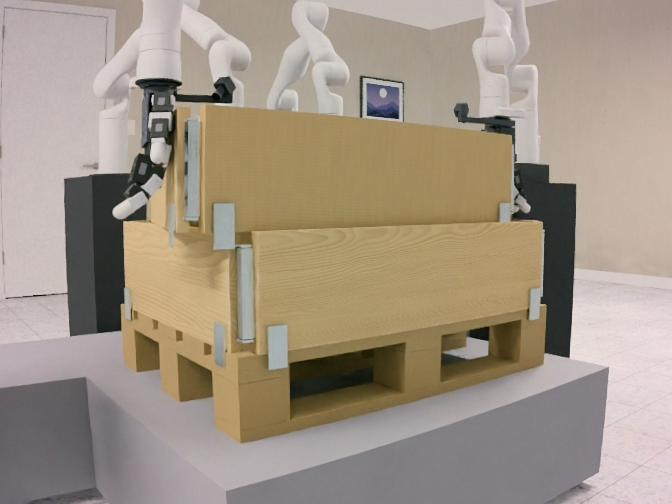

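Request:
move --arm1 '{"joints": {"joint1_rad": 0.22057, "joint2_rad": 0.97935, "joint4_rad": 1.39401, "joint6_rad": 0.76823, "joint7_rad": 0.28612}, "min_time_s": 2.5}' --cameras '["arm1_cam_wrist"]'

Scene clock: 4839.50 s.
Joint torques (N m): arm1=[-0.83 -24.54 0.21 -8.93 0.33 -1.43 -0.06] | arm2=[-0.66 -24.4 0.68 -5.36 -0.14 0.02 -0.45] | arm3=[-3.8 -36.21 -1.98 -19.92 0.65 -6.39 1.17] | arm4=[12.3 -36.68 10.41 -18.58 3.85 -5.08 -0.29]
Flange force (N): arm1=[0.3 -5.6 1.9] | arm2=[0.8 -7.0 -0.1] | arm3=[-4.0 -22.7 12.8] | arm4=[-1.8 -29.7 13.1]
move: arm1 done
Joint velocities: within noise
arm1.joint_positions: joint1_rad=+0.221 joint2_rad=+0.979 joint3_rad=+0.000 joint4_rad=+1.394 joint5_rad=+0.000 joint6_rad=+0.768 joint7_rad=+0.286 hand_index_mcp=+0.960 hand_index_abd=+0.000 hand_index_pip=+0.944 hand_index_dip=+0.947 hand_middle_mcp=+0.960 hand_middle_abd=+0.000 hand_middle_pip=+0.944 hand_middle_dip=+0.947 hand_ring_mcp=+0.960 hand_ring_abd=+0.000 hand_ring_pip=+0.943 hand_ring_dip=+0.947 hand_thumb_cmc=+0.943 hand_thumb_axl=+0.678 hand_thumb_mcp=-0.543 hand_thumb_ipl=+0.168 hand_current_limit=+0.750 hand_speed=-0.850
arm1.joint_status: all done
arm1.hand_state: goal,goal,goal,goal,goal,goal,goal,goal,goal,goal,goal,goal,goal,goal,goal,goal
arm1.index_mcp_current_ma: -22
arm1.index_abd_current_ma: 0
arm1.index_pip_current_ma: -11
arm1.index_dip_current_ma: -5
arm1.middle_mcp_current_ma: -23
arm1.middle_abd_current_ma: 0
arm1.middle_pip_current_ma: -11
arm1.middle_dip_current_ma: -5
arm1.ring_mcp_current_ma: -22
arm1.ring_abd_current_ma: 0
arm1.ring_pip_current_ma: -12
arm1.ring_dip_current_ma: -5
arm1.thumb_cmc_current_ma: -14
arm1.thumb_axl_current_ma: 0
arm1.thumb_mcp_current_ma: 65
arm1.thumb_ipl_current_ma: 0
arm1.hand_goal_index_mcp: 0.970
arm1.hand_goal_index_abd: 0.000
arm1.hand_goal_index_pip: 0.950
arm1.hand_goal_index_dip: 0.950
arm1.hand_goal_middle_mcp: 0.970
arm1.hand_goal_middle_abd: 0.000
arm1.hand_goal_middle_pip: 0.950
arm1.hand_goal_middle_dip: 0.950
arm1.hand_goal_ring_mcp: 0.970
arm1.hand_goal_ring_abd: 0.000
arm1.hand_goal_ring_pip: 0.950
arm1.hand_goal_ring_dip: 0.950
arm1.hand_goal_thumb_cmc: 0.950
arm1.hand_goal_thumb_axl: 0.678
arm1.hand_goal_thumb_mcp: -0.562
arm1.hand_goal_thumb_ipl: 0.168
arm1.hand: x=-0.2273 y=-0.2452 z=+0.7453 quat_wxyz=(+0.000, -0.001, +1.000, -0.001) (m; scene frame)
arm2, arm3, arm4: as last shown
arm4.hand: x=-0.2996 y=+0.1037 z=+0.7541 quat_wxyz=(+0.002, +0.800, +0.600, +0.003) (m; scene frame)
pictures: arm1_cam_wrist

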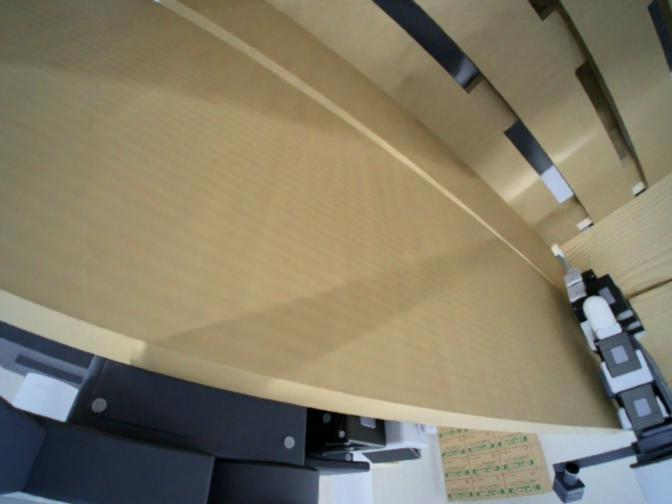

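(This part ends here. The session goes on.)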